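# Push utility cart with paper through door into yellow bay

## Task

Move the utility cart through the self-closing door into the other room and park it in the yellow taped bay so that all four wheels sit inside the tape and none rests on it. Put the case of copy paper in the cart's top tray, lying entirely within the tray's edges. Leave the door closed at the finish. Either robot or both may be used, but neither may tip over or be left leaning, or the task fails.

## Robot and tools

Robots: r1 and r2, identical Hello Robot Stretch 4 units. Each has an omni-wheel base (rim within 0.23 m of the base origin), a mast lift, a forward-reaching telescoping arm, and a wrist (yaw, pitch, roll) carrying a two-finger gripper. Each stands about 1.6 m tall. Every robot reports in its own frames, so only camera images, lidar_m and wrist_depth_mm show where the robots stand relative to each other.

Frames: base frame has its origin on the floor beneath the base centre, x ahead, y to the left, z up, in metres. hand_pose (a point between the open fingertips) is given in this frame and may be slightly off. The odometry frame is the base frame as it was when the scene began; base_odometry counts wheel turns only (slip counts as travel), heading in rad from -3.142 to 3.142, left positive.

move: one action per call. Top-level keys are r1, r2, cameras and blocking. blocking must always be false, otherwise the call is refused; the call returns in about half a second while motion continues. Each robot key holds its own object; an omitted robot gets nothing new but keeps any running motion. Inside a robot's object:
- base: a relative offset from where the base last reported itself. translate_m (forward +, -2 to 2 m), strafe_m (left +, -2 to 2 m), rotate_rad (counter-clockwise +, -3.2 to 3.2). translate_m and strafe_m may be combined for a straight diagonal; rotate_rad must be sent alone.
- joints: absolute targets by name. lift_m 0 to 1.2 m; arm_m 0 to 0.55 m extension; wrist_yaw_rad -1.134 to 4.276 (0 straight ahead, + left, 3.14 folded back); wrist_pitch_rad -1.117 to 4.259 (0 level, 1.57 pointing down); wrist_roll_rad -1.117 to 4.259 (clockwise + seen from behind); gripper_m -0.038 to 0.141, the fingertip gap in metres (reading can be off by up to 0.015; -0.02 or less makes the fingers press together). Targets beyond a range are clipped and reported; other bad values are refused.
- pace: slow, default, fast or max. Base tops out at 0.1/0.3/0.4/0.6 m/s and 1/2/3/4 rad/s; a raised lift (above 0.2) lowers base speed, to 0.3 m/s and 1 rad/s at 1.2.
- speeds: per-joint top speed overriding pace (not for gripper_m).
- contact_limits: 0 (gentlest) to 1 for arm_m, lift_m, translate_m, strafe_m, rotate_rad, each given next to its own command; default 0.5. A base limit persists until the next base command. Even at 0 the arm needs a firm push to stop; for a light press use 0 and aim only 1 to 3 mm beyond contact.
- end_of_arm: "enable_torque", sent alone, re-energises a wrist or gripper motor after torque_fault.
A new move replaces targets only for the joints and base it names. All motions in one action begin together.

wait: seconds 0 to 10; returns state and images, returning early once a commanded robot comes to rest. wait(0) shows an "earlier move" line. stop: brakes everything still moving on both robots; a "stop:" line tells whether slack wheels hold again. zoom_image: camera name plus region [x0, y0, x1, y1] in pixels, origin top-left, at most 504 by 504, on the newest image. finished_scene: scene = current scene number; ends it irreversibly, so the goal must already hold without the robots. cameras argument (all tools): names such as r1_head_camera, r1_head_left_camera, r1_head_right_camera, r1_wrist_camera and the r2 equivalents, or "all"; [] means none; an unknown name invalidates the call.

Results: the "move" line shows per robot "done" or its worst status. base_status and joint_status: moving, done (wheels turned the commanded amount, even slipping), off_target (rested short, may keep pushing), contact_stop (blocked; that part goes slack), time_out (target dropped), limit_stop_at_own_body, limit_stop_at_tilt (lean above 6 degrees; everything slack until it settles), torque_fault. An unplanned stop, or any refused call, cancels the remaining calls of that reply. A robot under "as last shown" was not named and repeats old values. on_its_own reports uncommanded behaviour (slack, holding, unusual servo_current). lidar_m: 12 distances in 30-degree sectors, first straight ahead, going counter-clockwise; "-" means nothing seen or closer than 0.25 m; it sees table tops and the other robot but misses glass and thin legs. wrist_depth_mm: 7x7 grid in mm (100 to 2000), "-" when unknown. turned_by_wheels versus turned_by_imu differing by over about 0.1 rad in a move suggests a collision or slip. base_tilt in degrees (forward, right), with a fixed bias of up to 3. motor_effort in percent, peak in brackets; servo_current in mA.

Gripping: command a gap more than 0.015 below the object's width, about 0.06 below to resist tugs; use -0.02 or less to close behind a handle or bar. A rise in gripper servo_current confirms a squeeze. When lifting a load keep lift_m contact limit at least 0.15 (1 kg) or 0.3 (2 kg).

Avoid: robots pressing on or hitting each other (fails the scene; driving even millimetres after base contact presses hard; never grip the other robot's fingers). Both robots' travel can differ by about 3 cm per metre, so shared loads strain their arms and can tip them. Turning, driving or braking with over 1 kg in hand and arm beyond 0.2 risks tipping, worse at fast or max; so do steady pulls with a high gripper. Self-collision arises with the gripper over the base at low lift, tilted-up and rolled, or turned right plus tilted up, and when the wrist is folded back. Do not slam the door or cart, hit heavy fixtures, or let the paper drop. Objects may be nudged occasionally by outside pushes, and the scene keeps running while you think.

Each tool is called after "Emit:" as name([rows], argument=value, ...), one row to a line, values as JSON.

## Session

Emit:
move(blocking=false)

Scene clock: 0.00 s.
r1.base_odometry: x=+0.000 y=+0.000 heading=+0.000
r1.turned_by_wheels: +0.000
r1.turned_by_imu: +0.000
r1.base_tilt: forward=-1.6 right=+1.3
r1.lidar_m: 1.92 2.25 3.81 1.93 0.97 0.84 0.83 0.93 0.77 0.76 0.93 1.59
r1.base_status: not commanded
r1.joint_positions: lift_m=+0.127 arm_m=+0.000 wrist_yaw_rad=+3.089 wrist_pitch_rad=+0.002 wrist_roll_rad=+0.000 gripper_m=+0.056
r1.joint_status: not commanded
r1.measured_speeds: all 0
r1.motor_effort: lift_m=+20 arm_m=-4 wheel_0=+0 wheel_1=+1 wheel_2=+1
r1.servo_current: wrist_yaw_rad=39 wrist_pitch_rad=46 wrist_roll_rad=65 gripper_m=39
r1.hand_pose: x=-0.1125 y=+0.1024 z=+0.3046 quat_wxyz=(+0.026, -0.001, +0.000, +1.000) (m; r1's base frame)
r1.wrist_depth_mm: 137 138 - - - - - / 113 139 - - - - - / 117 140 224 - - - - / 137 161 - - - - - / - - - - - - - / - - 191 - 187 - - / 842 759 750 788 788 732 768
r2.base_odometry: x=+0.000 y=+0.000 heading=+0.000
r2.turned_by_wheels: +0.000
r2.turned_by_imu: +0.000
r2.base_tilt: forward=-0.6 right=+0.1
r2.lidar_m: 2.02 1.45 1.40 1.49 2.01 2.22 2.34 3.17 1.60 3.62 2.59 2.46
r2.base_status: not commanded
r2.joint_positions: lift_m=+0.295 arm_m=+0.000 wrist_yaw_rad=+3.133 wrist_pitch_rad=+0.002 wrist_roll_rad=+0.000 gripper_m=+0.056
r2.joint_status: not commanded
r2.measured_speeds: all 0
r2.motor_effort: lift_m=+18 arm_m=-4 wheel_0=+0 wheel_1=-1 wheel_2=+0
r2.servo_current: wrist_yaw_rad=46 wrist_pitch_rad=39 wrist_roll_rad=46 gripper_m=59
r2.hand_pose: x=-0.1167 y=+0.0898 z=+0.4727 quat_wxyz=(+0.004, -0.001, +0.000, +1.000) (m; r2's base frame)
r2.wrist_depth_mm: - 140 - - - - - / - 126 150 - - - - / - 130 185 - - - - / 144 143 272 - - - - / 229 - - - - - - / 226 1576 196 1576 190 1618 1464 / 226 1060 1138 - - 1025 1060
pictures: r1_head_camera, r1_head_left_camera, r1_head_right_camera, r1_wrist_camera, r2_head_camera, r2_head_left_camera, r2_head_right_camera, r2_wrist_camera
Images, in order (width x height): r1_head_camera 420x560, r1_head_left_camera 420x672, r1_head_right_camera 420x672, r1_wrist_camera 616x392, r2_head_camera 420x560, r2_head_left_camera 420x672, r2_head_right_camera 420x672, r2_wrist_camera 616x392.

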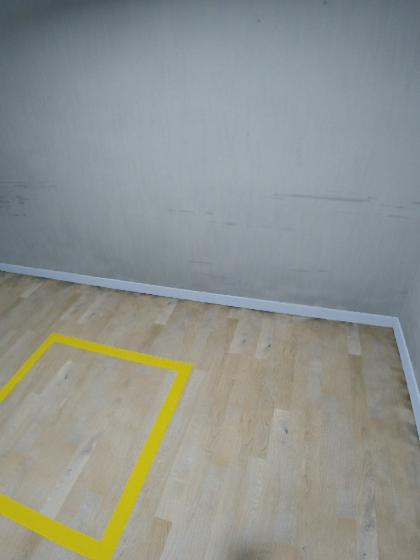

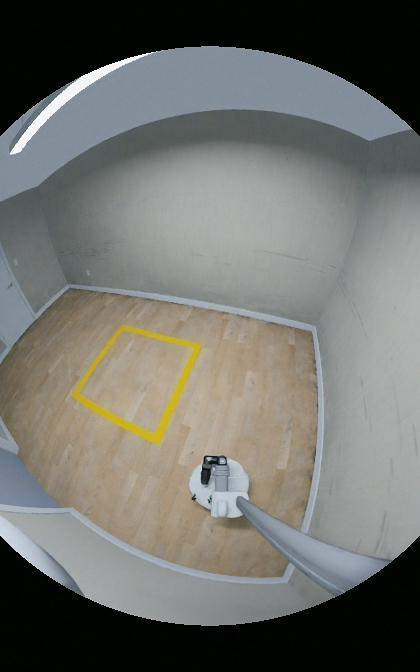

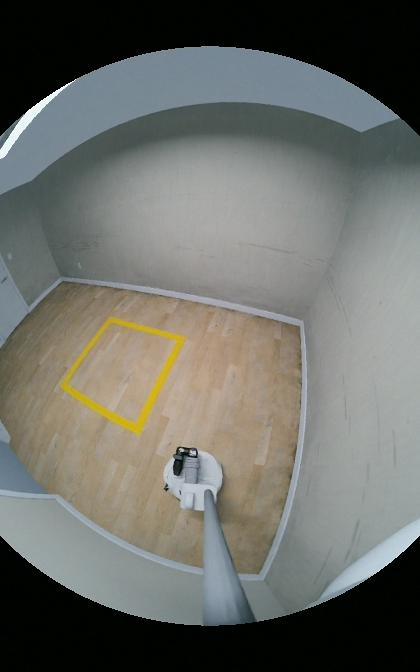

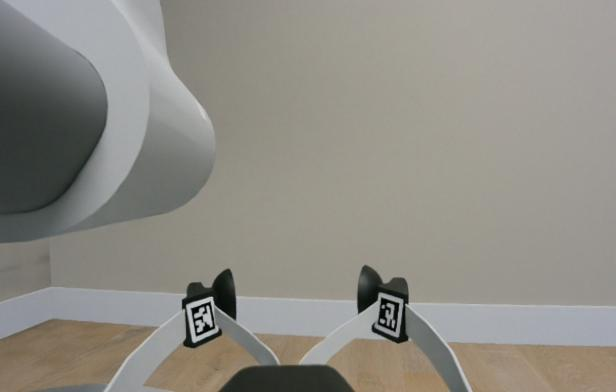

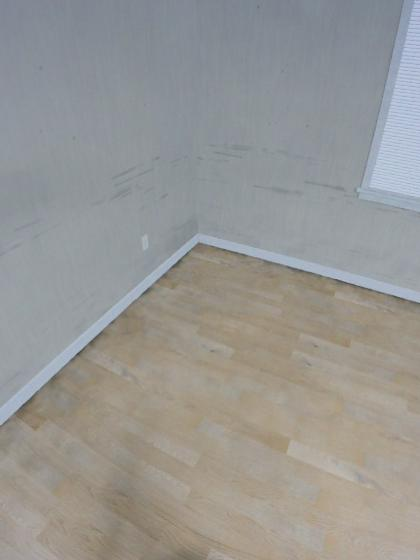

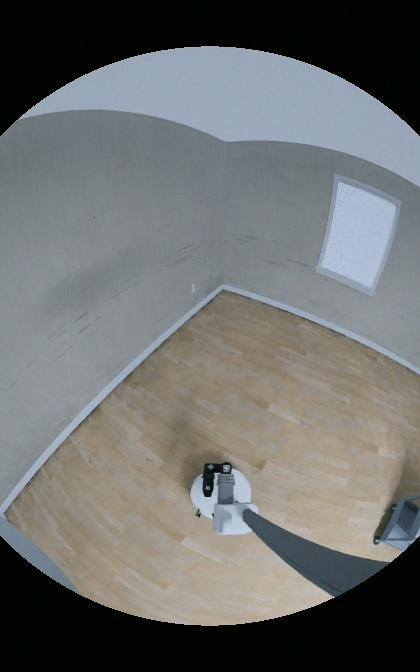

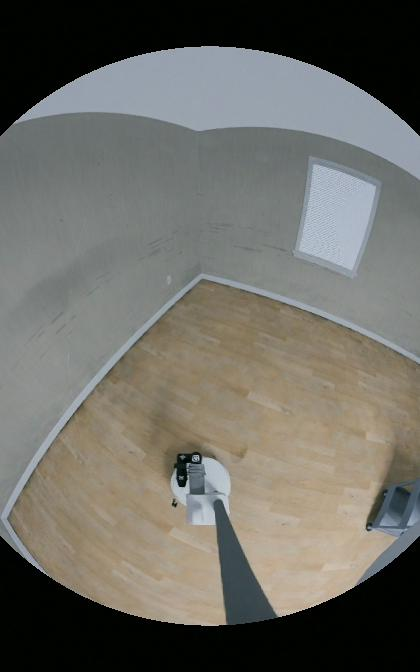

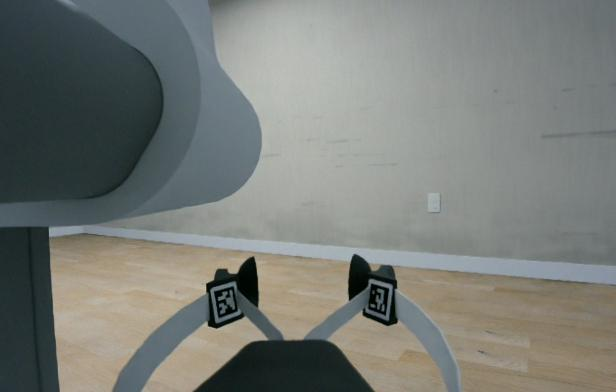

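Emit:
move(blocking=false, r1={"base":{"rotate_rad":1.2}}, r2={"base":{"rotate_rad":-1.5}}, cameras=[])

Emit:
wait(seconds=3, cameras=[])

Emit:
wait(seconds=0.5, cameras=["r1_head_camera","r1_head_left_camera","r1_head_right_camera","r2_head_camera","r2_head_left_camera","r2_head_right_camera"])

Scene clock: 4.63 s.
move: r1 moving; r2 moving
r1.base_odometry: x=+0.000 y=+0.000 heading=+0.252
r1.turned_by_wheels: +0.252
r1.turned_by_imu: +0.252
r1.base_tilt: forward=-1.6 right=+1.2
r1.lidar_m: 2.00 2.69 3.69 1.26 0.88 0.84 0.87 0.81 0.77 0.81 1.08 1.93
r1.base_status: rotate_rad moving
r1.joint_positions: lift_m=+0.127 arm_m=+0.000 wrist_yaw_rad=+3.089 wrist_pitch_rad=+0.002 wrist_roll_rad=+0.000 gripper_m=+0.056
r1.joint_status: not commanded
r1.measured_speeds: translate_m=-0.001 strafe_m=-0.001 rotate_rad=+0.980 lift_m=+0.000 arm_m=+0.000 wrist_yaw_rad=+0.000 wrist_pitch_rad=+0.000 wrist_roll_rad=+0.000
r1.motor_effort: lift_m=+20(20) arm_m=-4(4) wheel_0=-8(10) wheel_1=-6(10) wheel_2=-7(8)
r1.servo_current: wrist_yaw_rad=52(52) wrist_pitch_rad=39(52) wrist_roll_rad=39(59) gripper_m=39(46)
r1.hand_pose: x=-0.1125 y=+0.1024 z=+0.3046 quat_wxyz=(+0.026, -0.001, +0.000, +1.000) (m; r1's base frame)
r1.wrist_depth_mm: 136 139 - - - - - / 113 139 - - - - - / 114 139 225 - - - - / 137 160 - - - - - / - - - - - - - / - 1060 190 - 187 - - / 798 750 759 820 741 691 732
r2.base_odometry: x=+0.000 y=+0.000 heading=-0.252
r2.turned_by_wheels: -0.252
r2.turned_by_imu: -0.244
r2.base_tilt: forward=-0.7 right=+0.0
r2.lidar_m: 2.49 1.64 1.43 1.40 1.65 2.21 2.22 2.65 1.61 1.63 2.90 2.49
r2.base_status: rotate_rad moving
r2.joint_positions: lift_m=+0.295 arm_m=+0.000 wrist_yaw_rad=+3.133 wrist_pitch_rad=+0.002 wrist_roll_rad=+0.000 gripper_m=+0.056
r2.joint_status: not commanded
r2.measured_speeds: translate_m=+0.000 strafe_m=+0.000 rotate_rad=-0.974 lift_m=+0.000 arm_m=+0.000 wrist_yaw_rad=+0.000 wrist_pitch_rad=+0.000 wrist_roll_rad=+0.000
r2.motor_effort: lift_m=+18(18) arm_m=-4(4) wheel_0=+9(11) wheel_1=+6(11) wheel_2=+9(10)
r2.servo_current: wrist_yaw_rad=46(52) wrist_pitch_rad=46(46) wrist_roll_rad=39(52) gripper_m=52(52)
r2.hand_pose: x=-0.1167 y=+0.0898 z=+0.4727 quat_wxyz=(+0.004, -0.001, +0.000, +1.000) (m; r2's base frame)
r2.wrist_depth_mm: - 141 - - - - - / - 126 150 - - - - / - 130 184 - - - - / 144 143 273 - - - - / 229 - - - - - - / 227 1576 196 1537 190 1618 1464 / 226 1078 1138 - - 1042 1060
pictures: none
No camera images: "cameras" was empty.

Scene clock: 5.97 s.
earlier move: r1 done; r2 moving
r1.base_odometry: x=+0.000 y=+0.000 heading=+1.200
r1.turned_by_wheels: +0.948
r1.turned_by_imu: +0.953
r1.base_tilt: forward=-1.6 right=+1.3
r1.lidar_m: 3.93 1.53 0.89 0.83 0.84 0.83 0.78 0.80 1.01 1.91 1.95 2.48
r1.base_status: done
r1.joint_positions: lift_m=+0.127 arm_m=+0.000 wrist_yaw_rad=+3.089 wrist_pitch_rad=+0.002 wrist_roll_rad=+0.000 gripper_m=+0.056
r1.joint_status: not commanded
r1.measured_speeds: all 0
r1.motor_effort: lift_m=+20(20) arm_m=-4(4) wheel_0=-2(10) wheel_1=-2(10) wheel_2=+0(8)
r1.servo_current: wrist_yaw_rad=46(65) wrist_pitch_rad=39(52) wrist_roll_rad=46(65) gripper_m=33(46)
r1.hand_pose: x=-0.1125 y=+0.1024 z=+0.3046 quat_wxyz=(+0.026, -0.001, +0.000, +1.000) (m; r1's base frame)
r1.wrist_depth_mm: 136 139 - - - - - / 113 139 - - - - - / 118 140 229 - - - - / 137 162 - - - - - / - - - - - - - / - - 190 - 187 - - / 778 163 750 798 798 768 778
r2.base_odometry: x=+0.000 y=+0.000 heading=-1.499
r2.turned_by_wheels: -1.248
r2.turned_by_imu: -1.215
r2.base_tilt: forward=-0.7 right=+0.1
r2.lidar_m: 3.29 2.50 2.49 1.91 1.45 1.40 1.50 2.20 2.21 2.40 3.48 1.60
r2.base_status: rotate_rad moving
r2.joint_positions: lift_m=+0.295 arm_m=+0.000 wrist_yaw_rad=+3.133 wrist_pitch_rad=+0.002 wrist_roll_rad=+0.000 gripper_m=+0.056
r2.joint_status: not commanded
r2.measured_speeds: all 0
r2.motor_effort: lift_m=+18(18) arm_m=-4(4) wheel_0=+2(12) wheel_1=+0(11) wheel_2=+3(11)
r2.servo_current: wrist_yaw_rad=39(59) wrist_pitch_rad=33(46) wrist_roll_rad=59(59) gripper_m=52(59)
r2.hand_pose: x=-0.1167 y=+0.0898 z=+0.4727 quat_wxyz=(+0.004, -0.001, +0.000, +1.000) (m; r2's base frame)
r2.wrist_depth_mm: - 140 - - - - - / - 126 141 - - - - / - 129 185 - - - - / 144 143 264 - - - - / 229 - - - - - - / 228 1576 196 1308 190 - - / 226 1078 1138 - - 1042 1060
wait: 1.33 of 3 s (r1 has come to rest)
pictures: none
No camera images: "cameras" was empty.

Scene clock: 6.17 s.
earlier move: r2 done
r1.base_odometry: x=+0.000 y=+0.000 heading=+1.200
r1.turned_by_wheels: +0.000
r1.turned_by_imu: +0.000
r1.base_tilt: forward=-1.6 right=+1.3
r1.lidar_m: 3.91 1.54 0.93 0.83 0.87 0.84 0.77 0.77 1.01 1.94 1.94 2.44
r1.base_status: done
r1.joint_positions: lift_m=+0.127 arm_m=+0.000 wrist_yaw_rad=+3.089 wrist_pitch_rad=+0.002 wrist_roll_rad=+0.000 gripper_m=+0.056
r1.joint_status: not commanded
r1.measured_speeds: all 0
r1.motor_effort: lift_m=+20(20) arm_m=-4(4) wheel_0=-2(10) wheel_1=-1(10) wheel_2=+0(8)
r1.servo_current: wrist_yaw_rad=52(65) wrist_pitch_rad=39(52) wrist_roll_rad=46(65) gripper_m=39(46)
r1.hand_pose: x=-0.1125 y=+0.1024 z=+0.3046 quat_wxyz=(+0.026, -0.001, +0.000, +1.000) (m; r1's base frame)
r1.wrist_depth_mm: 136 139 - - - - - / 113 139 - - - - - / 118 140 229 - - - - / 137 161 - - - - - / - - - - - - - / - - 190 - 187 - - / 788 163 750 809 788 778 778
r2.base_odometry: x=+0.000 y=+0.000 heading=-1.499
r2.turned_by_wheels: +0.000
r2.turned_by_imu: +0.000
r2.base_tilt: forward=-0.7 right=+0.1
r2.lidar_m: 3.31 2.54 2.50 1.89 1.43 1.39 1.54 2.22 2.22 2.39 3.46 1.60
r2.base_status: done
r2.joint_positions: lift_m=+0.295 arm_m=+0.000 wrist_yaw_rad=+3.133 wrist_pitch_rad=+0.002 wrist_roll_rad=+0.000 gripper_m=+0.056
r2.joint_status: not commanded
r2.measured_speeds: all 0
r2.motor_effort: lift_m=+18(18) arm_m=-4(4) wheel_0=+3(12) wheel_1=+1(11) wheel_2=+3(11)
r2.servo_current: wrist_yaw_rad=52(59) wrist_pitch_rad=39(46) wrist_roll_rad=46(59) gripper_m=52(59)
r2.hand_pose: x=-0.1167 y=+0.0898 z=+0.4727 quat_wxyz=(+0.004, -0.001, +0.000, +1.000) (m; r2's base frame)
r2.wrist_depth_mm: - 141 - - - - - / - 127 142 - - - - / - 130 184 - - - - / 144 143 264 - - - - / 229 - - - - - - / 227 1576 196 1336 190 - - / 225 1060 1160 - - 1060 1060
wait: 0.20 of 0.5 s (r2 has come to rest)
pictures: r1_head_camera, r1_head_left_camera, r1_head_right_camera, r2_head_camera, r2_head_left_camera, r2_head_right_camera
Images, in order (width x height): r1_head_camera 420x560, r1_head_left_camera 420x672, r1_head_right_camera 420x672, r2_head_camera 420x560, r2_head_left_camera 420x672, r2_head_right_camera 420x672.

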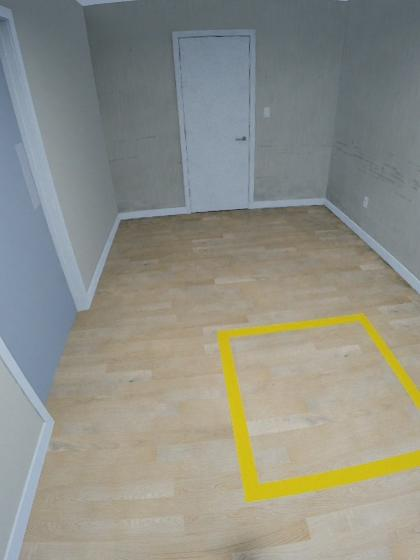

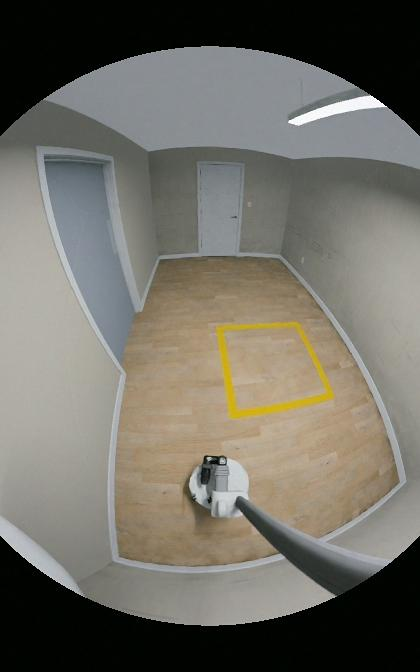

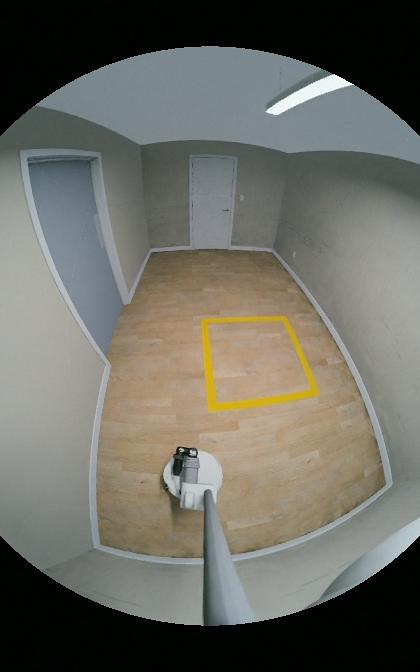

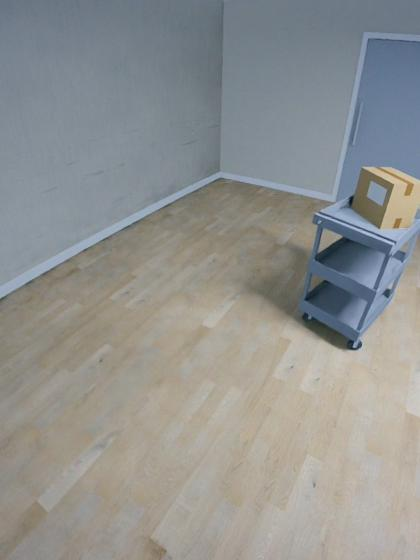

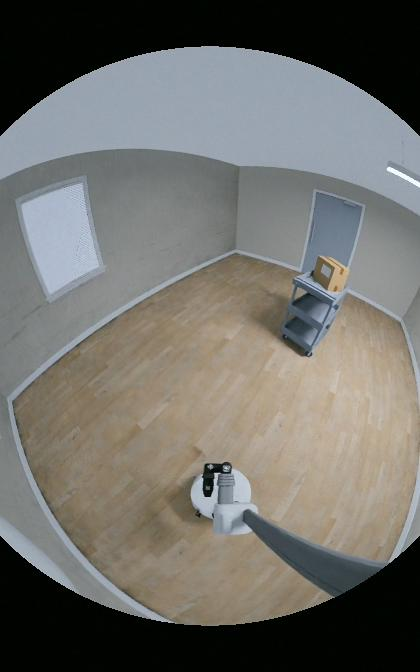

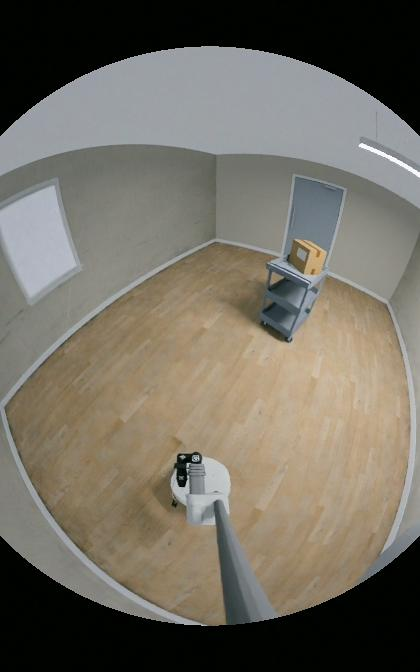

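Emit:
zoom_image(camera="r2_head_camera", region=[260, 20, 420, 360])

Emit:
zoom_image(camera="r2_head_right_camera", region=[210, 150, 420, 360])

Emit:
zoom_image(camera="r1_head_left_camera", region=[0, 120, 250, 400])

Scaled by 1.482 from the camera's 420x560 image, which has a finer 1200x1600 frame.

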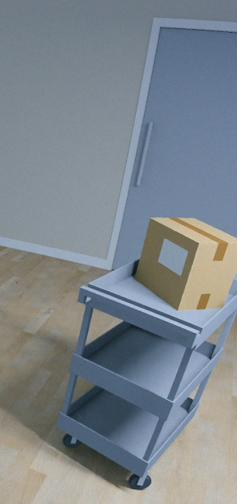

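Scaled by 2.400 from the camera's 420x672 image, which has a finer 600x960 frame.

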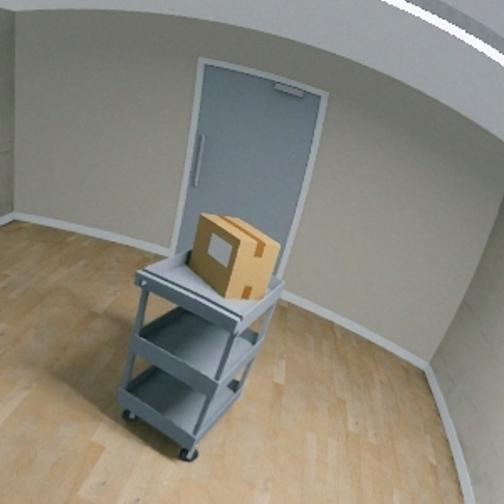

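Scaled by 1.800 from the camera's 420x672 image, which has a finer 600x960 frame.

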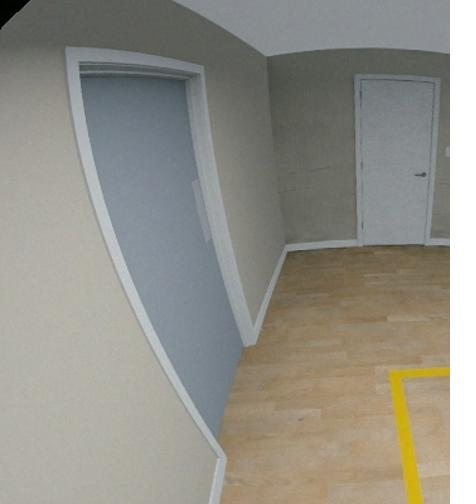

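Emit:
move(blocking=false, r2={"base":{"rotate_rad":-0.5}}, cameras=[])

Emit:
wait(seconds=2, cameras=[])

Emit:
move(blocking=false, r2={"base":{"translate_m":0.6}}, cameras=[])

Emit:
wait(seconds=4, cameras=["r2_head_camera","r2_head_left_camera","r2_head_right_camera"])

Scene clock: 30.60 s.
move: r2 moving
r1: as last shown
r1.lidar_m: 3.92 1.56 0.94 0.83 0.86 0.84 0.77 0.77 1.00 1.93 1.96 2.46
r1.motor_effort: lift_m=+20(20) arm_m=-4(4) wheel_0=-2(2) wheel_1=-2(2) wheel_2=+0(0)
r1.servo_current: wrist_yaw_rad=46(59) wrist_pitch_rad=39(46) wrist_roll_rad=46(65) gripper_m=46(52)
r1.wrist_depth_mm: 136 139 - - - - - / 113 139 - - - - - / 118 140 229 - - - - / 137 162 - - - - - / - - - - - - - / - - 190 - 187 - - / 798 163 759 798 798 768 768
r2.base_odometry: x=+0.000 y=+0.000 heading=-1.752
r2.turned_by_wheels: -0.252
r2.turned_by_imu: -0.244
r2.base_tilt: forward=-0.7 right=+0.1
r2.lidar_m: 1.71 2.78 2.50 2.50 1.59 1.41 1.43 1.72 2.22 2.25 2.73 1.61
r2.base_status: rotate_rad moving
r2.joint_positions: lift_m=+0.295 arm_m=+0.000 wrist_yaw_rad=+3.133 wrist_pitch_rad=+0.002 wrist_roll_rad=+0.000 gripper_m=+0.056
r2.joint_status: not commanded
r2.measured_speeds: translate_m=+0.000 strafe_m=+0.000 rotate_rad=-0.976 lift_m=+0.000 arm_m=+0.000 wrist_yaw_rad=+0.000 wrist_pitch_rad=+0.000 wrist_roll_rad=+0.000
r2.motor_effort: lift_m=+18(18) arm_m=-4(4) wheel_0=+6(9) wheel_1=+9(10) wheel_2=+10(11)
r2.servo_current: wrist_yaw_rad=52(52) wrist_pitch_rad=39(46) wrist_roll_rad=39(52) gripper_m=52(52)
r2.hand_pose: x=-0.1167 y=+0.0898 z=+0.4727 quat_wxyz=(+0.004, -0.001, +0.000, +1.000) (m; r2's base frame)
r2.wrist_depth_mm: - 141 - - - - - / - 127 142 - - - - / - 130 185 - - - - / 144 143 207 - - - - / 229 - - - - - - / 228 1576 195 1308 191 - - / 226 1078 1138 - - 1042 1078
pictures: none
No camera images: "cameras" was empty.

Scene clock: 31.40 s.
earlier move: r2 done
r1.base_odometry: x=+0.000 y=+0.000 heading=+1.200
r1.turned_by_wheels: +0.000
r1.turned_by_imu: +0.000
r1.base_tilt: forward=-1.6 right=+1.3
r1.lidar_m: 3.90 1.54 0.93 0.83 0.85 0.84 0.78 0.79 0.99 1.93 1.96 2.44
r1.base_status: not commanded
r1.joint_positions: lift_m=+0.127 arm_m=+0.000 wrist_yaw_rad=+3.089 wrist_pitch_rad=+0.002 wrist_roll_rad=+0.000 gripper_m=+0.056
r1.joint_status: not commanded
r1.measured_speeds: all 0
r1.motor_effort: lift_m=+20(20) arm_m=-4(4) wheel_0=-2(2) wheel_1=-1(2) wheel_2=+0(0)
r1.servo_current: wrist_yaw_rad=39(72) wrist_pitch_rad=39(46) wrist_roll_rad=52(65) gripper_m=39(52)
r1.hand_pose: x=-0.1125 y=+0.1024 z=+0.3046 quat_wxyz=(+0.026, -0.001, +0.000, +1.000) (m; r1's base frame)
r1.wrist_depth_mm: 136 139 - - - - - / 113 139 - - - - - / 118 139 229 - - - - / 137 162 - - - - - / - - - - - - - / - - 190 - 188 - - / 788 163 759 798 788 778 778
r2.base_odometry: x=+0.000 y=+0.000 heading=-1.999
r2.turned_by_wheels: -0.247
r2.turned_by_imu: -0.241
r2.base_tilt: forward=-0.7 right=+0.1
r2.lidar_m: 1.62 3.24 2.54 2.49 1.85 1.43 1.41 1.56 2.26 2.23 2.43 3.57
r2.base_status: done
r2.joint_positions: lift_m=+0.295 arm_m=+0.000 wrist_yaw_rad=+3.133 wrist_pitch_rad=+0.002 wrist_roll_rad=+0.000 gripper_m=+0.056
r2.joint_status: not commanded
r2.measured_speeds: all 0
r2.motor_effort: lift_m=+18(18) arm_m=-4(4) wheel_0=+2(9) wheel_1=+3(10) wheel_2=+3(11)
r2.servo_current: wrist_yaw_rad=46(52) wrist_pitch_rad=33(46) wrist_roll_rad=52(59) gripper_m=46(52)
r2.hand_pose: x=-0.1167 y=+0.0898 z=+0.4727 quat_wxyz=(+0.004, -0.001, +0.000, +1.000) (m; r2's base frame)
r2.wrist_depth_mm: - 141 - - - - - / - 126 142 - - - - / - 130 185 - - - - / 144 143 207 - - - - / 220 - - - - - - / 220 1430 193 170 190 - 1308 / 227 1060 1160 - - 1060 1042
wait: 0.80 of 2 s (r2 has come to rest)
pictures: none
No camera images: "cameras" was empty.

Scene clock: 31.90 s.
move: r2 moving
r1: as last shown
r1.lidar_m: 3.92 1.54 0.93 0.83 0.86 0.84 0.76 0.77 1.02 1.91 1.93 2.47
r1.motor_effort: lift_m=+20(20) arm_m=-4(4) wheel_0=-1(2) wheel_1=-2(2) wheel_2=+0(0)
r1.servo_current: wrist_yaw_rad=59(65) wrist_pitch_rad=39(46) wrist_roll_rad=52(59) gripper_m=33(46)
r1.wrist_depth_mm: 136 138 - - - - - / 114 139 - - - - - / 118 139 229 - - - - / 137 162 - - - - - / - - - - - - - / - - 190 - 187 - - / 788 164 759 798 798 768 778
r2.base_odometry: x=-0.013 y=-0.028 heading=-1.999
r2.turned_by_wheels: +0.000
r2.turned_by_imu: +0.000
r2.base_tilt: forward=-0.7 right=+0.1
r2.lidar_m: 1.58 3.25 2.53 2.47 1.86 1.47 1.43 1.56 2.28 2.21 2.40 3.60
r2.base_status: translate_m moving
r2.joint_positions: lift_m=+0.295 arm_m=+0.000 wrist_yaw_rad=+3.133 wrist_pitch_rad=+0.002 wrist_roll_rad=+0.000 gripper_m=+0.056
r2.joint_status: not commanded
r2.measured_speeds: translate_m=+0.121 strafe_m=-0.001 rotate_rad=+0.002 lift_m=+0.000 arm_m=+0.000 wrist_yaw_rad=+0.000 wrist_pitch_rad=+0.000 wrist_roll_rad=+0.000
r2.motor_effort: lift_m=+18(18) arm_m=-4(4) wheel_0=+10(10) wheel_1=+8(8) wheel_2=-11(12)
r2.servo_current: wrist_yaw_rad=39(52) wrist_pitch_rad=39(46) wrist_roll_rad=39(59) gripper_m=52(52)
r2.hand_pose: x=-0.1167 y=+0.0898 z=+0.4727 quat_wxyz=(+0.004, -0.001, +0.000, +1.000) (m; r2's base frame)
r2.wrist_depth_mm: - 141 - - - - - / - 126 141 - - - - / - 130 183 - - - - / 144 143 216 - - - - / 219 - - - - - - / 220 1430 192 171 190 - 1308 / 225 1060 1118 - - 1025 1060
pictures: none
No camera images: "cameras" was empty.

Scene clock: 34.90 s.
earlier move: r2 done
r1.base_odometry: x=+0.000 y=+0.000 heading=+1.200
r1.turned_by_wheels: +0.000
r1.turned_by_imu: +0.000
r1.base_tilt: forward=-1.6 right=+1.3
r1.lidar_m: 3.91 1.54 0.93 0.84 0.85 0.85 0.76 0.78 1.01 1.92 1.95 2.45
r1.base_status: not commanded
r1.joint_positions: lift_m=+0.127 arm_m=+0.000 wrist_yaw_rad=+3.089 wrist_pitch_rad=+0.002 wrist_roll_rad=+0.000 gripper_m=+0.056
r1.joint_status: not commanded
r1.measured_speeds: all 0
r1.motor_effort: lift_m=+20(20) arm_m=-4(4) wheel_0=-1(2) wheel_1=-2(2) wheel_2=+0(0)
r1.servo_current: wrist_yaw_rad=52(65) wrist_pitch_rad=39(52) wrist_roll_rad=46(65) gripper_m=39(52)
r1.hand_pose: x=-0.1125 y=+0.1024 z=+0.3046 quat_wxyz=(+0.026, -0.001, +0.000, +1.000) (m; r1's base frame)
r1.wrist_depth_mm: 136 139 - - - - - / 113 139 - - - - - / 117 139 229 - - - - / 137 161 - - - - - / - - - - - - - / - - 190 - 188 - - / 798 163 750 798 798 788 778
r2.base_odometry: x=-0.249 y=-0.546 heading=-1.999
r2.turned_by_wheels: +0.000
r2.turned_by_imu: +0.001
r2.base_tilt: forward=-0.7 right=+0.1
r2.lidar_m: 0.99 3.16 2.50 2.40 2.61 2.06 2.00 2.17 2.32 2.28 2.49 1.33
r2.base_status: done
r2.joint_positions: lift_m=+0.295 arm_m=+0.000 wrist_yaw_rad=+3.133 wrist_pitch_rad=+0.002 wrist_roll_rad=+0.000 gripper_m=+0.056
r2.joint_status: not commanded
r2.measured_speeds: all 0
r2.motor_effort: lift_m=+18(18) arm_m=-4(4) wheel_0=+2(12) wheel_1=+4(9) wheel_2=-3(14)
r2.servo_current: wrist_yaw_rad=46(65) wrist_pitch_rad=46(46) wrist_roll_rad=39(65) gripper_m=52(52)
r2.hand_pose: x=-0.1167 y=+0.0898 z=+0.4727 quat_wxyz=(+0.004, -0.001, +0.000, +1.000) (m; r2's base frame)
r2.wrist_depth_mm: - 141 - - - - - / - 127 151 - - - - / - 129 185 - - - - / 144 144 264 - - - - / 229 - - - - - - / 226 1576 196 1537 190 1618 1499 / 227 1060 1138 - - 1025 1060
wait: 3.00 of 4 s (r2 has come to rest)
pictures: r2_head_camera, r2_head_left_camera, r2_head_right_camera
Images, in order (width x height): r2_head_camera 420x560, r2_head_left_camera 420x672, r2_head_right_camera 420x672.

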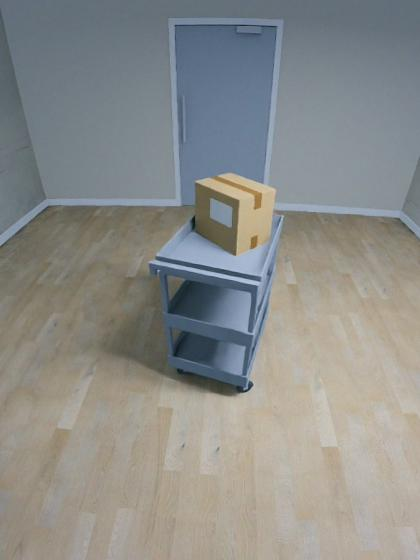

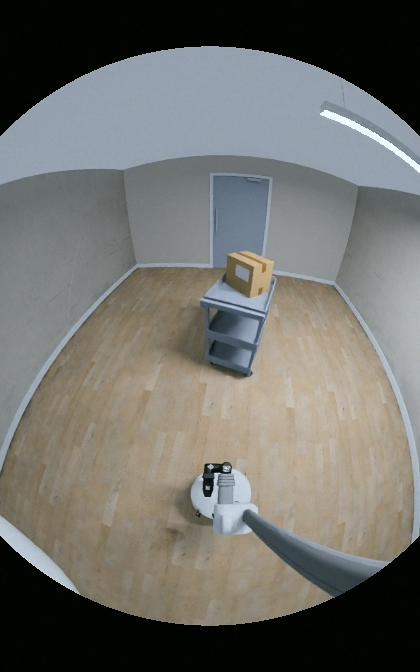

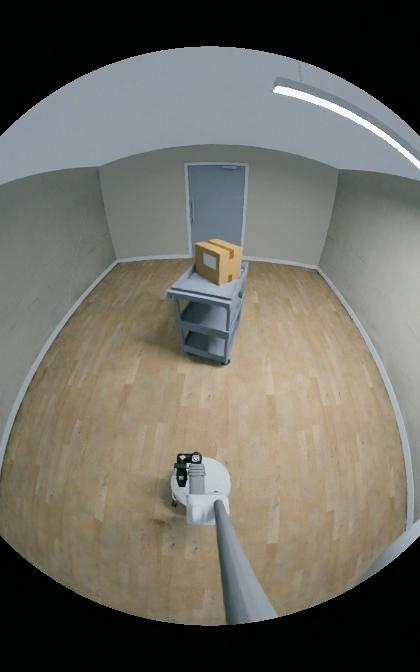

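Emit:
zoom_image(camera="r2_head_camera", region=[130, 150, 310, 400])

Scaled by 2.016 from the camera's 420x560 image, which has a finer 1200x1600 frame.

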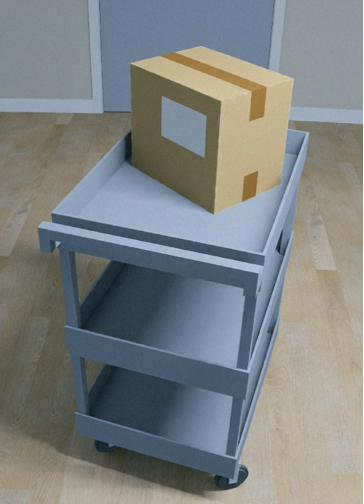

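Emit:
move(blocking=false, r2={"joints":{"lift_m":0.72,"wrist_yaw_rad":0,"wrist_pitch_rad":0.3,"wrist_roll_rad":0,"gripper_m":0.1}}, r1={"joints":{"lift_m":0.6,"wrist_yaw_rad":0}}, cameras=[])

Emit:
wait(seconds=3, cameras=[])

Emit:
wait(seconds=0.5, cameras=["r2_head_camera","r2_wrist_camera","r1_head_camera","r1_wrist_camera"])

Scene clock: 77.17 s.
move: r1 moving; r2 moving
r1.base_odometry: x=+0.000 y=+0.000 heading=+1.200
r1.turned_by_wheels: +0.000
r1.turned_by_imu: -0.001
r1.base_tilt: forward=-1.6 right=+1.2
r1.lidar_m: 3.91 1.55 0.90 0.83 0.85 0.86 0.77 0.79 1.02 1.93 1.96 2.46
r1.base_status: not commanded
r1.joint_positions: lift_m=+0.164 arm_m=+0.000 wrist_yaw_rad=+2.503 wrist_pitch_rad=+0.002 wrist_roll_rad=+0.000 gripper_m=+0.056
r1.joint_status: lift_m moving; wrist_yaw_rad moving
r1.measured_speeds: translate_m=+0.000 strafe_m=+0.000 rotate_rad=+0.000 lift_m=+0.146 arm_m=+0.000 wrist_yaw_rad=-1.821 wrist_pitch_rad=+0.000 wrist_roll_rad=+0.000
r1.motor_effort: lift_m=+26(29) arm_m=-4(4) wheel_0=-2(2) wheel_1=-2(2) wheel_2=+0(0)
r1.servo_current: wrist_yaw_rad=78(104) wrist_pitch_rad=46(46) wrist_roll_rad=52(65) gripper_m=39(39)
r1.hand_pose: x=-0.0085 y=+0.2421 z=+0.3421 quat_wxyz=(+0.314, -0.001, +0.000, +0.949) (m; r1's base frame)
r1.wrist_depth_mm: - - - - - - - / - - - - - - - / - - - - - - - / - - - - - - - / - - - - - - - / - - 190 1118 188 - - / - 164 809 878 809 - -
r2.base_odometry: x=-0.249 y=-0.546 heading=-1.999
r2.turned_by_wheels: +0.000
r2.turned_by_imu: +0.002
r2.base_tilt: forward=-0.7 right=+0.1
r2.lidar_m: 1.01 3.15 2.49 2.41 2.58 2.04 2.01 2.19 2.33 2.30 2.47 1.33
r2.base_status: not commanded
r2.joint_positions: lift_m=+0.333 arm_m=+0.000 wrist_yaw_rad=+2.569 wrist_pitch_rad=+0.298 wrist_roll_rad=+0.000 gripper_m=+0.075
r2.joint_status: lift_m moving; wrist_yaw_rad moving; wrist_pitch_rad moving; wrist_roll_rad moving; gripper_m moving
r2.measured_speeds: translate_m=+0.000 strafe_m=+0.000 rotate_rad=+0.000 lift_m=+0.146 arm_m=+0.000 wrist_yaw_rad=-1.741 wrist_pitch_rad=+0.050 wrist_roll_rad=+0.000
r2.motor_effort: lift_m=+22(24) arm_m=-4(4) wheel_0=+2(3) wheel_1=+3(4) wheel_2=-3(4)
r2.servo_current: wrist_yaw_rad=98(182) wrist_pitch_rad=33(85) wrist_roll_rad=52(72) gripper_m=85(104)
r2.hand_pose: x=-0.0135 y=+0.2228 z=+0.4262 quat_wxyz=(+0.279, -0.142, +0.042, +0.949) (m; r2's base frame)
r2.wrist_depth_mm: - - - - - - - / - - - - - - - / - - - - - - - / 1618 1708 1661 1661 1618 1537 1576 / 1182 1205 1160 1160 1138 1118 1098 / 891 904 190 891 189 904 842 / 750 715 759 - 732 699 715
pictures: none
No camera images: "cameras" was empty.

Scene clock: 79.37 s.
earlier move: r1 moving; r2 done
r1.base_odometry: x=+0.000 y=+0.000 heading=+1.200
r1.turned_by_wheels: +0.000
r1.turned_by_imu: +0.000
r1.base_tilt: forward=-1.6 right=+1.2
r1.lidar_m: 3.91 1.56 0.91 0.83 0.86 0.86 0.77 0.78 0.99 1.92 1.94 2.47
r1.base_status: not commanded
r1.joint_positions: lift_m=+0.599 arm_m=+0.000 wrist_yaw_rad=+0.003 wrist_pitch_rad=+0.002 wrist_roll_rad=+0.000 gripper_m=+0.056
r1.joint_status: lift_m moving; wrist_yaw_rad moving
r1.measured_speeds: all 0
r1.motor_effort: lift_m=+24(29) arm_m=-4(4) wheel_0=-2(2) wheel_1=-1(2) wheel_2=+0(0)
r1.servo_current: wrist_yaw_rad=52(117) wrist_pitch_rad=46(52) wrist_roll_rad=39(65) gripper_m=46(52)
r1.hand_pose: x=+0.4596 y=-0.0866 z=+0.7771 quat_wxyz=(+1.000, +0.000, +0.001, +0.001) (m; r1's base frame)
r1.wrist_depth_mm: - - - - - - - / - - - - - - - / - - - - - - - / - - - - - - - / - - - - - - - / 1921 - 194 - 187 - - / 1708 1708 1756 154 1808 1661 1863
r2.base_odometry: x=-0.249 y=-0.546 heading=-1.999
r2.turned_by_wheels: +0.000
r2.turned_by_imu: +0.000
r2.base_tilt: forward=-0.7 right=+0.1
r2.lidar_m: 1.01 3.16 2.49 2.42 2.61 2.06 2.01 2.17 2.32 2.29 2.49 1.31
r2.base_status: not commanded
r2.joint_positions: lift_m=+0.720 arm_m=+0.000 wrist_yaw_rad=+0.003 wrist_pitch_rad=+0.299 wrist_roll_rad=+0.000 gripper_m=+0.100
r2.joint_status: all done
r2.measured_speeds: all 0
r2.motor_effort: lift_m=+21(27) arm_m=-4(4) wheel_0=+3(3) wheel_1=+3(4) wheel_2=-4(4)
r2.servo_current: wrist_yaw_rad=39(182) wrist_pitch_rad=46(85) wrist_roll_rad=46(78) gripper_m=46(104)
r2.hand_pose: x=+0.4468 y=-0.0866 z=+0.8131 quat_wxyz=(+0.989, +0.000, +0.149, +0.001) (m; r2's base frame)
r2.wrist_depth_mm: - - - - 1060 - - / - - - 1182 1078 - - / - - - - - - - / - - - - 1366 - - / - - 1983 1756 946 1983 1863 / 1537 1537 193 - 191 1464 1397 / 1255 1205 1255 - 1229 1182 1182
wait: 2.20 of 3 s (r2 has come to rest)
pictures: none
No camera images: "cameras" was empty.

Scene clock: 79.53 s.
earlier move: r1 done
r1.base_odometry: x=+0.000 y=+0.000 heading=+1.200
r1.turned_by_wheels: +0.000
r1.turned_by_imu: +0.000
r1.base_tilt: forward=-1.6 right=+1.3
r1.lidar_m: 3.90 1.56 0.93 0.84 0.85 0.84 0.77 0.80 1.01 1.92 1.94 2.46
r1.base_status: not commanded
r1.joint_positions: lift_m=+0.599 arm_m=+0.000 wrist_yaw_rad=+0.003 wrist_pitch_rad=+0.002 wrist_roll_rad=+0.000 gripper_m=+0.056
r1.joint_status: all done
r1.measured_speeds: all 0
r1.motor_effort: lift_m=+25(29) arm_m=-4(4) wheel_0=-2(2) wheel_1=-1(2) wheel_2=+0(0)
r1.servo_current: wrist_yaw_rad=59(117) wrist_pitch_rad=39(52) wrist_roll_rad=59(72) gripper_m=46(52)
r1.hand_pose: x=+0.4596 y=-0.0866 z=+0.7771 quat_wxyz=(+1.000, +0.000, +0.001, +0.001) (m; r1's base frame)
r1.wrist_depth_mm: - - - - - - - / - - - - - - - / - - - - - - - / - - - - - - - / - - - - - - - / 1983 - 193 - 187 - - / 1708 1756 1708 154 1808 1661 1756
r2.base_odometry: x=-0.249 y=-0.546 heading=-1.999
r2.turned_by_wheels: +0.000
r2.turned_by_imu: +0.000
r2.base_tilt: forward=-0.7 right=+0.0
r2.lidar_m: 1.03 3.18 2.51 2.41 2.62 2.04 2.01 2.18 2.33 2.29 2.47 1.30
r2.base_status: not commanded
r2.joint_positions: lift_m=+0.720 arm_m=+0.000 wrist_yaw_rad=+0.003 wrist_pitch_rad=+0.299 wrist_roll_rad=+0.000 gripper_m=+0.100
r2.joint_status: all done
r2.measured_speeds: all 0
r2.motor_effort: lift_m=+21(27) arm_m=-4(4) wheel_0=+2(3) wheel_1=+3(4) wheel_2=-3(4)
r2.servo_current: wrist_yaw_rad=52(182) wrist_pitch_rad=33(85) wrist_roll_rad=39(78) gripper_m=46(104)
r2.hand_pose: x=+0.4468 y=-0.0866 z=+0.8131 quat_wxyz=(+0.989, +0.000, +0.149, +0.001) (m; r2's base frame)
r2.wrist_depth_mm: - - - - 1060 - - / - - - 1160 1078 - - / - - - - - - - / - - - - 1366 - - / - - 1983 1708 931 1863 1921 / 1537 1464 193 - 192 1464 1464 / 1255 1205 1255 - 1229 1182 1205
wait: 0.17 of 0.5 s (r1 has come to rest)
pictures: r1_head_camera, r1_wrist_camera, r2_head_camera, r2_wrist_camera
Images, in order (width x height): r1_head_camera 420x560, r1_wrist_camera 616x392, r2_head_camera 420x560, r2_wrist_camera 616x392.

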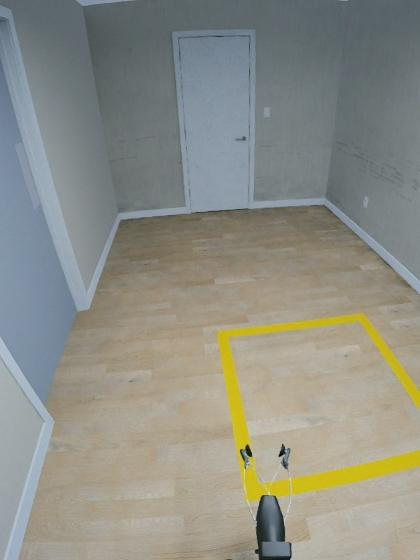

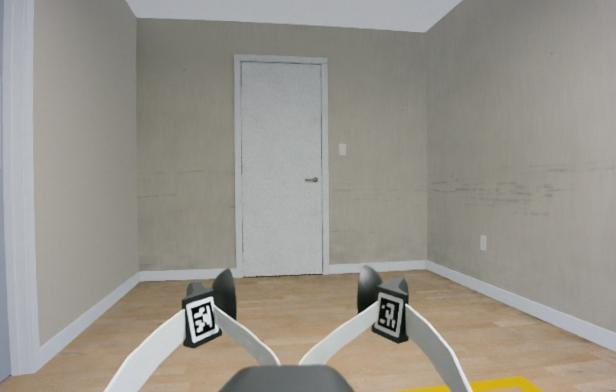

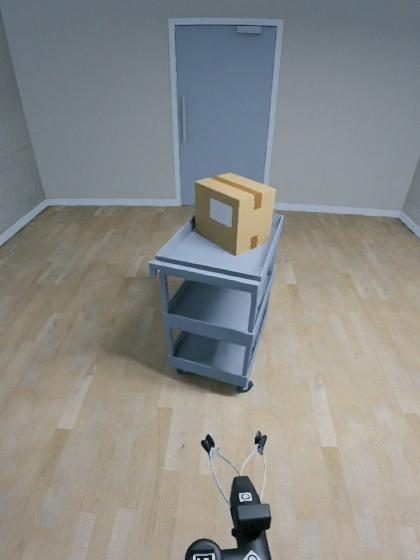

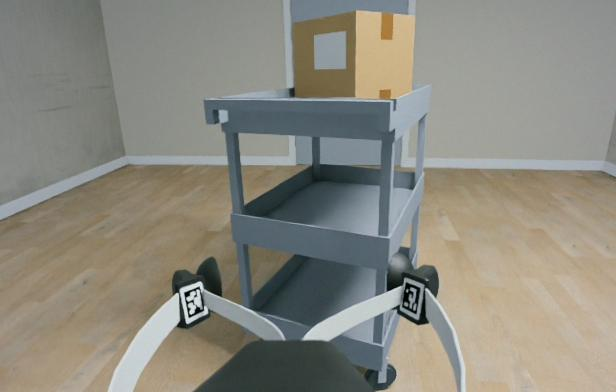

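Emit:
zoom_image(camera="r2_wrist_camera", region=[190, 70, 450, 250])

Scaled by 1.938.

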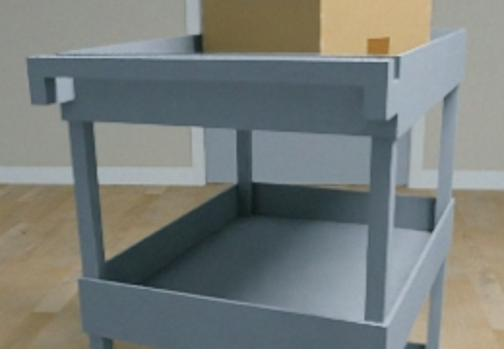

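Emit:
move(blocking=false, r2={"base":{"rotate_rad":-0.45},"joints":{"lift_m":0.69,"wrist_pitch_rad":0,"wrist_roll_rad":1.57}}, cameras=[])

Emit:
wait(seconds=1.5, cameras=[])

Emit:
move(blocking=false, r2={"base":{"translate_m":0.32,"strafe_m":0.5}}, cameras=[])

Emit:
wait(seconds=4, cameras=["r2_head_camera","r2_wrist_camera"])

Scene clock: 114.10 s.
move: r2 moving
r1: as last shown
r1.turned_by_imu: -0.001
r1.lidar_m: 3.94 1.52 0.93 0.84 0.84 0.85 0.76 0.78 1.00 1.93 1.95 2.45
r1.motor_effort: lift_m=+25(25) arm_m=-4(4) wheel_0=-2(2) wheel_1=-2(2) wheel_2=+0(0)
r1.servo_current: wrist_yaw_rad=39(65) wrist_pitch_rad=39(39) wrist_roll_rad=52(65) gripper_m=46(52)
r1.wrist_depth_mm: - - - - - - - / - - - - - - - / - - - - - - - / - - - - - - - / - - - - - - - / 1863 - 193 - 187 - - / 1756 1708 1708 153 1808 1708 1863
r2.base_odometry: x=-0.249 y=-0.546 heading=-2.249
r2.turned_by_wheels: -0.250
r2.turned_by_imu: -0.242
r2.base_tilt: forward=-0.6 right=+0.1
r2.lidar_m: 1.01 1.11 2.69 2.43 2.47 2.19 2.00 2.03 2.51 2.26 2.31 2.90
r2.base_status: rotate_rad moving
r2.joint_positions: lift_m=+0.693 arm_m=+0.000 wrist_yaw_rad=+0.003 wrist_pitch_rad=+0.009 wrist_roll_rad=+0.589 gripper_m=+0.100
r2.joint_status: lift_m moving; wrist_pitch_rad moving; wrist_roll_rad moving
r2.measured_speeds: translate_m=+0.000 strafe_m=-0.001 rotate_rad=-0.936 lift_m=-0.044 arm_m=+0.000 wrist_yaw_rad=+0.000 wrist_pitch_rad=-0.046 wrist_roll_rad=+1.820
r2.motor_effort: lift_m=+15(22) arm_m=-4(4) wheel_0=+4(10) wheel_1=+8(11) wheel_2=+9(11)
r2.servo_current: wrist_yaw_rad=52(65) wrist_pitch_rad=72(137) wrist_roll_rad=78(104) gripper_m=52(59)
r2.hand_pose: x=+0.4596 y=-0.0866 z=+0.8684 quat_wxyz=(+0.957, +0.290, +0.005, +0.000) (m; r2's base frame)
r2.wrist_depth_mm: - - - - - - - / - - - - - - - / - - - - - - - / - - 1160 - - - - / - - 1229 1397 - - 1708 / - - 193 854 193 1576 1366 / - - - - - 1336 1138
pictures: none
No camera images: "cameras" was empty.

Scene clock: 115.10 s.
earlier move: r2 done
r1.base_odometry: x=+0.000 y=+0.000 heading=+1.200
r1.turned_by_wheels: +0.000
r1.turned_by_imu: +0.000
r1.base_tilt: forward=-1.6 right=+1.3
r1.lidar_m: 3.92 1.58 0.93 0.84 0.85 0.84 0.77 0.79 1.03 1.92 1.95 2.46
r1.base_status: not commanded
r1.joint_positions: lift_m=+0.599 arm_m=+0.000 wrist_yaw_rad=+0.003 wrist_pitch_rad=+0.002 wrist_roll_rad=+0.000 gripper_m=+0.056
r1.joint_status: not commanded
r1.measured_speeds: all 0
r1.motor_effort: lift_m=+25(25) arm_m=-4(4) wheel_0=-2(2) wheel_1=-1(2) wheel_2=+0(0)
r1.servo_current: wrist_yaw_rad=59(65) wrist_pitch_rad=33(52) wrist_roll_rad=65(65) gripper_m=46(52)
r1.hand_pose: x=+0.4596 y=-0.0866 z=+0.7771 quat_wxyz=(+1.000, +0.000, +0.001, +0.001) (m; r1's base frame)
r1.wrist_depth_mm: - - - - - - - / - - - - - - - / - - - - - - - / - - - - - - - / - - - - - - - / 1921 - 194 - 187 - - / 1618 1756 1708 153 1808 1661 1863
r2.base_odometry: x=-0.249 y=-0.546 heading=-2.448
r2.turned_by_wheels: -0.199
r2.turned_by_imu: -0.193
r2.base_tilt: forward=-0.6 right=+0.1
r2.lidar_m: 1.02 1.03 2.98 2.43 2.39 2.48 2.01 1.97 2.24 2.30 2.29 2.56
r2.base_status: done
r2.joint_positions: lift_m=+0.690 arm_m=+0.000 wrist_yaw_rad=+0.003 wrist_pitch_rad=+0.008 wrist_roll_rad=+1.568 gripper_m=+0.100
r2.joint_status: all done
r2.measured_speeds: all 0
r2.motor_effort: lift_m=+14(22) arm_m=-4(4) wheel_0=+3(10) wheel_1=+4(11) wheel_2=+3(11)
r2.servo_current: wrist_yaw_rad=39(65) wrist_pitch_rad=52(137) wrist_roll_rad=46(104) gripper_m=52(59)
r2.hand_pose: x=+0.4595 y=-0.0867 z=+0.8661 quat_wxyz=(+0.708, +0.706, +0.004, -0.002) (m; r2's base frame)
r2.wrist_depth_mm: - - - - - 1708 1182 / - - - - - 1708 1160 / - - - - - 1708 1205 / - - - - - 1708 1205 / - - - - - 1756 1182 / - - 193 - 194 1336 1138 / - - - - - 831 -
wait: 1.00 of 1.5 s (r2 has come to rest)
pictures: none
No camera images: "cameras" was empty.

Scene clock: 115.60 s.
move: r2 moving
r1: as last shown
r1.lidar_m: 3.92 1.53 0.92 0.84 0.86 0.82 0.76 0.78 0.98 1.91 1.95 2.46
r1.servo_current: wrist_yaw_rad=65(65) wrist_pitch_rad=46(46) wrist_roll_rad=52(52) gripper_m=46(52)
r1.wrist_depth_mm: - - - - - - - / - - - - - - - / - - - - - - - / - - - - - - - / - - - - - - - / 1983 - 193 - 187 - - / 1708 1661 1661 154 1808 1708 1808
r2.base_odometry: x=-0.245 y=-0.577 heading=-2.448
r2.turned_by_wheels: +0.000
r2.turned_by_imu: +0.000
r2.base_tilt: forward=-0.7 right=+0.1
r2.lidar_m: 0.98 1.00 2.98 2.44 2.41 2.49 2.05 2.02 2.26 2.32 2.31 2.60
r2.base_status: translate_m moving; strafe_m moving
r2.joint_positions: lift_m=+0.690 arm_m=+0.000 wrist_yaw_rad=+0.003 wrist_pitch_rad=+0.008 wrist_roll_rad=+1.568 gripper_m=+0.100
r2.joint_status: not commanded
r2.measured_speeds: translate_m=+0.066 strafe_m=+0.102 rotate_rad=+0.006 lift_m=+0.000 arm_m=+0.000 wrist_yaw_rad=+0.000 wrist_pitch_rad=+0.000 wrist_roll_rad=+0.000
r2.motor_effort: lift_m=+14(14) arm_m=-4(4) wheel_0=-6(7) wheel_1=+11(12) wheel_2=-8(9)
r2.servo_current: wrist_yaw_rad=52(52) wrist_pitch_rad=52(59) wrist_roll_rad=52(52) gripper_m=46(52)
r2.hand_pose: x=+0.4595 y=-0.0867 z=+0.8662 quat_wxyz=(+0.708, +0.706, +0.004, -0.002) (m; r2's base frame)
r2.wrist_depth_mm: - - - - - 1618 1160 / - - - - - 1756 1160 / - - - - - 1708 1205 / - - - - - 1756 1205 / - - - - - 1756 1205 / - - 193 - 193 1336 1118 / - - - - - 820 -
pictures: none
No camera images: "cameras" was empty.

Scene clock: 118.57 s.
earlier move: r2 done
r1.base_odometry: x=+0.000 y=+0.000 heading=+1.200
r1.turned_by_wheels: +0.000
r1.turned_by_imu: +0.000
r1.base_tilt: forward=-1.6 right=+1.2
r1.lidar_m: 3.91 1.55 0.93 0.84 0.84 0.86 0.77 0.79 1.02 1.91 1.94 2.48
r1.base_status: not commanded
r1.joint_positions: lift_m=+0.599 arm_m=+0.000 wrist_yaw_rad=+0.003 wrist_pitch_rad=+0.002 wrist_roll_rad=+0.000 gripper_m=+0.056
r1.joint_status: not commanded
r1.measured_speeds: all 0
r1.motor_effort: lift_m=+25(25) arm_m=-4(4) wheel_0=-2(2) wheel_1=-1(2) wheel_2=+0(0)
r1.servo_current: wrist_yaw_rad=59(72) wrist_pitch_rad=46(52) wrist_roll_rad=33(72) gripper_m=46(52)
r1.hand_pose: x=+0.4596 y=-0.0866 z=+0.7771 quat_wxyz=(+1.000, +0.000, +0.001, +0.001) (m; r1's base frame)
r1.wrist_depth_mm: - - - - - - - / - - - - - - - / - - - - - - - / - - - - - - - / - - - - - - - / 1983 - 193 - 187 - - / 1661 1708 1756 153 1863 1708 1808
r2.base_odometry: x=-0.175 y=-1.135 heading=-2.448
r2.turned_by_wheels: +0.000
r2.turned_by_imu: +0.001
r2.base_tilt: forward=-0.7 right=+0.0
r2.lidar_m: 0.64 0.71 2.57 2.12 2.07 2.33 2.49 2.46 2.76 2.67 2.66 0.69
r2.base_status: done
r2.joint_positions: lift_m=+0.690 arm_m=+0.000 wrist_yaw_rad=+0.003 wrist_pitch_rad=+0.008 wrist_roll_rad=+1.568 gripper_m=+0.100
r2.joint_status: not commanded
r2.measured_speeds: all 0
r2.motor_effort: lift_m=+14(15) arm_m=-4(4) wheel_0=-3(10) wheel_1=+2(13) wheel_2=-4(10)
r2.servo_current: wrist_yaw_rad=52(65) wrist_pitch_rad=52(59) wrist_roll_rad=46(59) gripper_m=52(59)
r2.hand_pose: x=+0.4595 y=-0.0867 z=+0.8662 quat_wxyz=(+0.708, +0.706, +0.004, -0.002) (m; r2's base frame)
r2.wrist_depth_mm: - - - - - 1661 1182 / - - - - - 1708 1060 / - - - 496 - 854 496 / - - 798 707 - - 496 / - - 759 492 - - 492 / - - 192 492 191 - 488 / - - - - - - 488
wait: 2.97 of 4 s (r2 has come to rest)
pictures: r2_head_camera, r2_wrist_camera
Images, in order (width x height): r2_head_camera 420x560, r2_wrist_camera 616x392.

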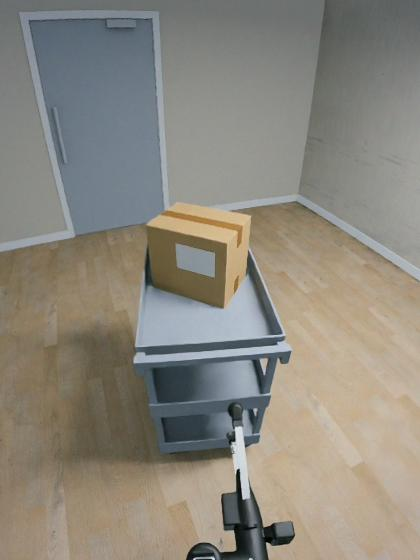

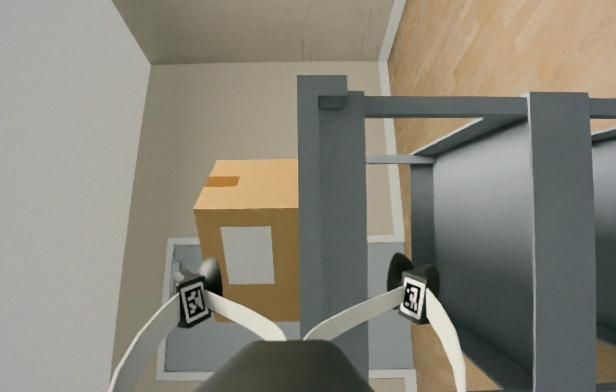

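Emit:
move(blocking=false, r2={"base":{"translate_m":0.25,"strafe_m":0.03},"contact_limits":{"translate_m":0.1,"strafe_m":0.1},"pace":"slow"}, cameras=[])

Emit:
wait(seconds=5, cameras=["r2_head_camera","r2_wrist_camera"])

r2: "contact_limits": translate_m and strafe_m are given together and make one move, which takes one limit: state it under one of them only
Scene clock: 142.27 s.
r1.base_odometry: x=+0.000 y=+0.000 heading=+1.200
r1.turned_by_wheels: +0.000
r1.turned_by_imu: +0.000
r1.base_tilt: forward=-1.6 right=+1.3
r1.lidar_m: 3.92 1.57 0.91 0.84 0.87 0.86 0.77 0.79 1.01 1.92 1.96 2.48
r1.base_status: not commanded
r1.joint_positions: lift_m=+0.599 arm_m=+0.000 wrist_yaw_rad=+0.003 wrist_pitch_rad=+0.002 wrist_roll_rad=+0.000 gripper_m=+0.056
r1.joint_status: not commanded
r1.measured_speeds: all 0
r1.motor_effort: lift_m=+25(25) arm_m=-4(4) wheel_0=-2(2) wheel_1=-1(2) wheel_2=+0(0)
r1.servo_current: wrist_yaw_rad=52(72) wrist_pitch_rad=39(52) wrist_roll_rad=33(72) gripper_m=39(52)
r1.hand_pose: x=+0.4596 y=-0.0866 z=+0.7771 quat_wxyz=(+1.000, +0.000, +0.001, +0.001) (m; r1's base frame)
r1.wrist_depth_mm: - - - - - - - / - - - - - - - / - - - - - - - / - - - - - - - / - - - - - - - / - - 194 - 189 - - / 1661 1708 1661 154 1808 1661 1863
r2.base_odometry: x=-0.175 y=-1.135 heading=-2.448
r2.turned_by_wheels: +0.000
r2.turned_by_imu: +0.001
r2.base_tilt: forward=-0.7 right=+0.1
r2.lidar_m: 0.64 0.69 2.57 2.09 2.08 2.28 2.49 2.46 2.75 2.67 2.65 0.69
r2.base_status: done
r2.joint_positions: lift_m=+0.690 arm_m=+0.000 wrist_yaw_rad=+0.003 wrist_pitch_rad=+0.008 wrist_roll_rad=+1.568 gripper_m=+0.100
r2.joint_status: not commanded
r2.measured_speeds: all 0
r2.motor_effort: lift_m=+14(15) arm_m=-4(4) wheel_0=-3(10) wheel_1=+2(13) wheel_2=-4(10)
r2.servo_current: wrist_yaw_rad=52(65) wrist_pitch_rad=46(59) wrist_roll_rad=59(59) gripper_m=52(59)
r2.hand_pose: x=+0.4595 y=-0.0867 z=+0.8662 quat_wxyz=(+0.708, +0.706, +0.004, -0.002) (m; r2's base frame)
r2.wrist_depth_mm: - - - - - 1661 1182 / - - - - - 1708 1060 / - - - 496 - 854 500 / - - 798 707 - - 496 / - - 759 488 - - 488 / - - 193 488 192 - 492 / - - - - - - 488
pictures: none

not run: a call was refused earlier in this reply.


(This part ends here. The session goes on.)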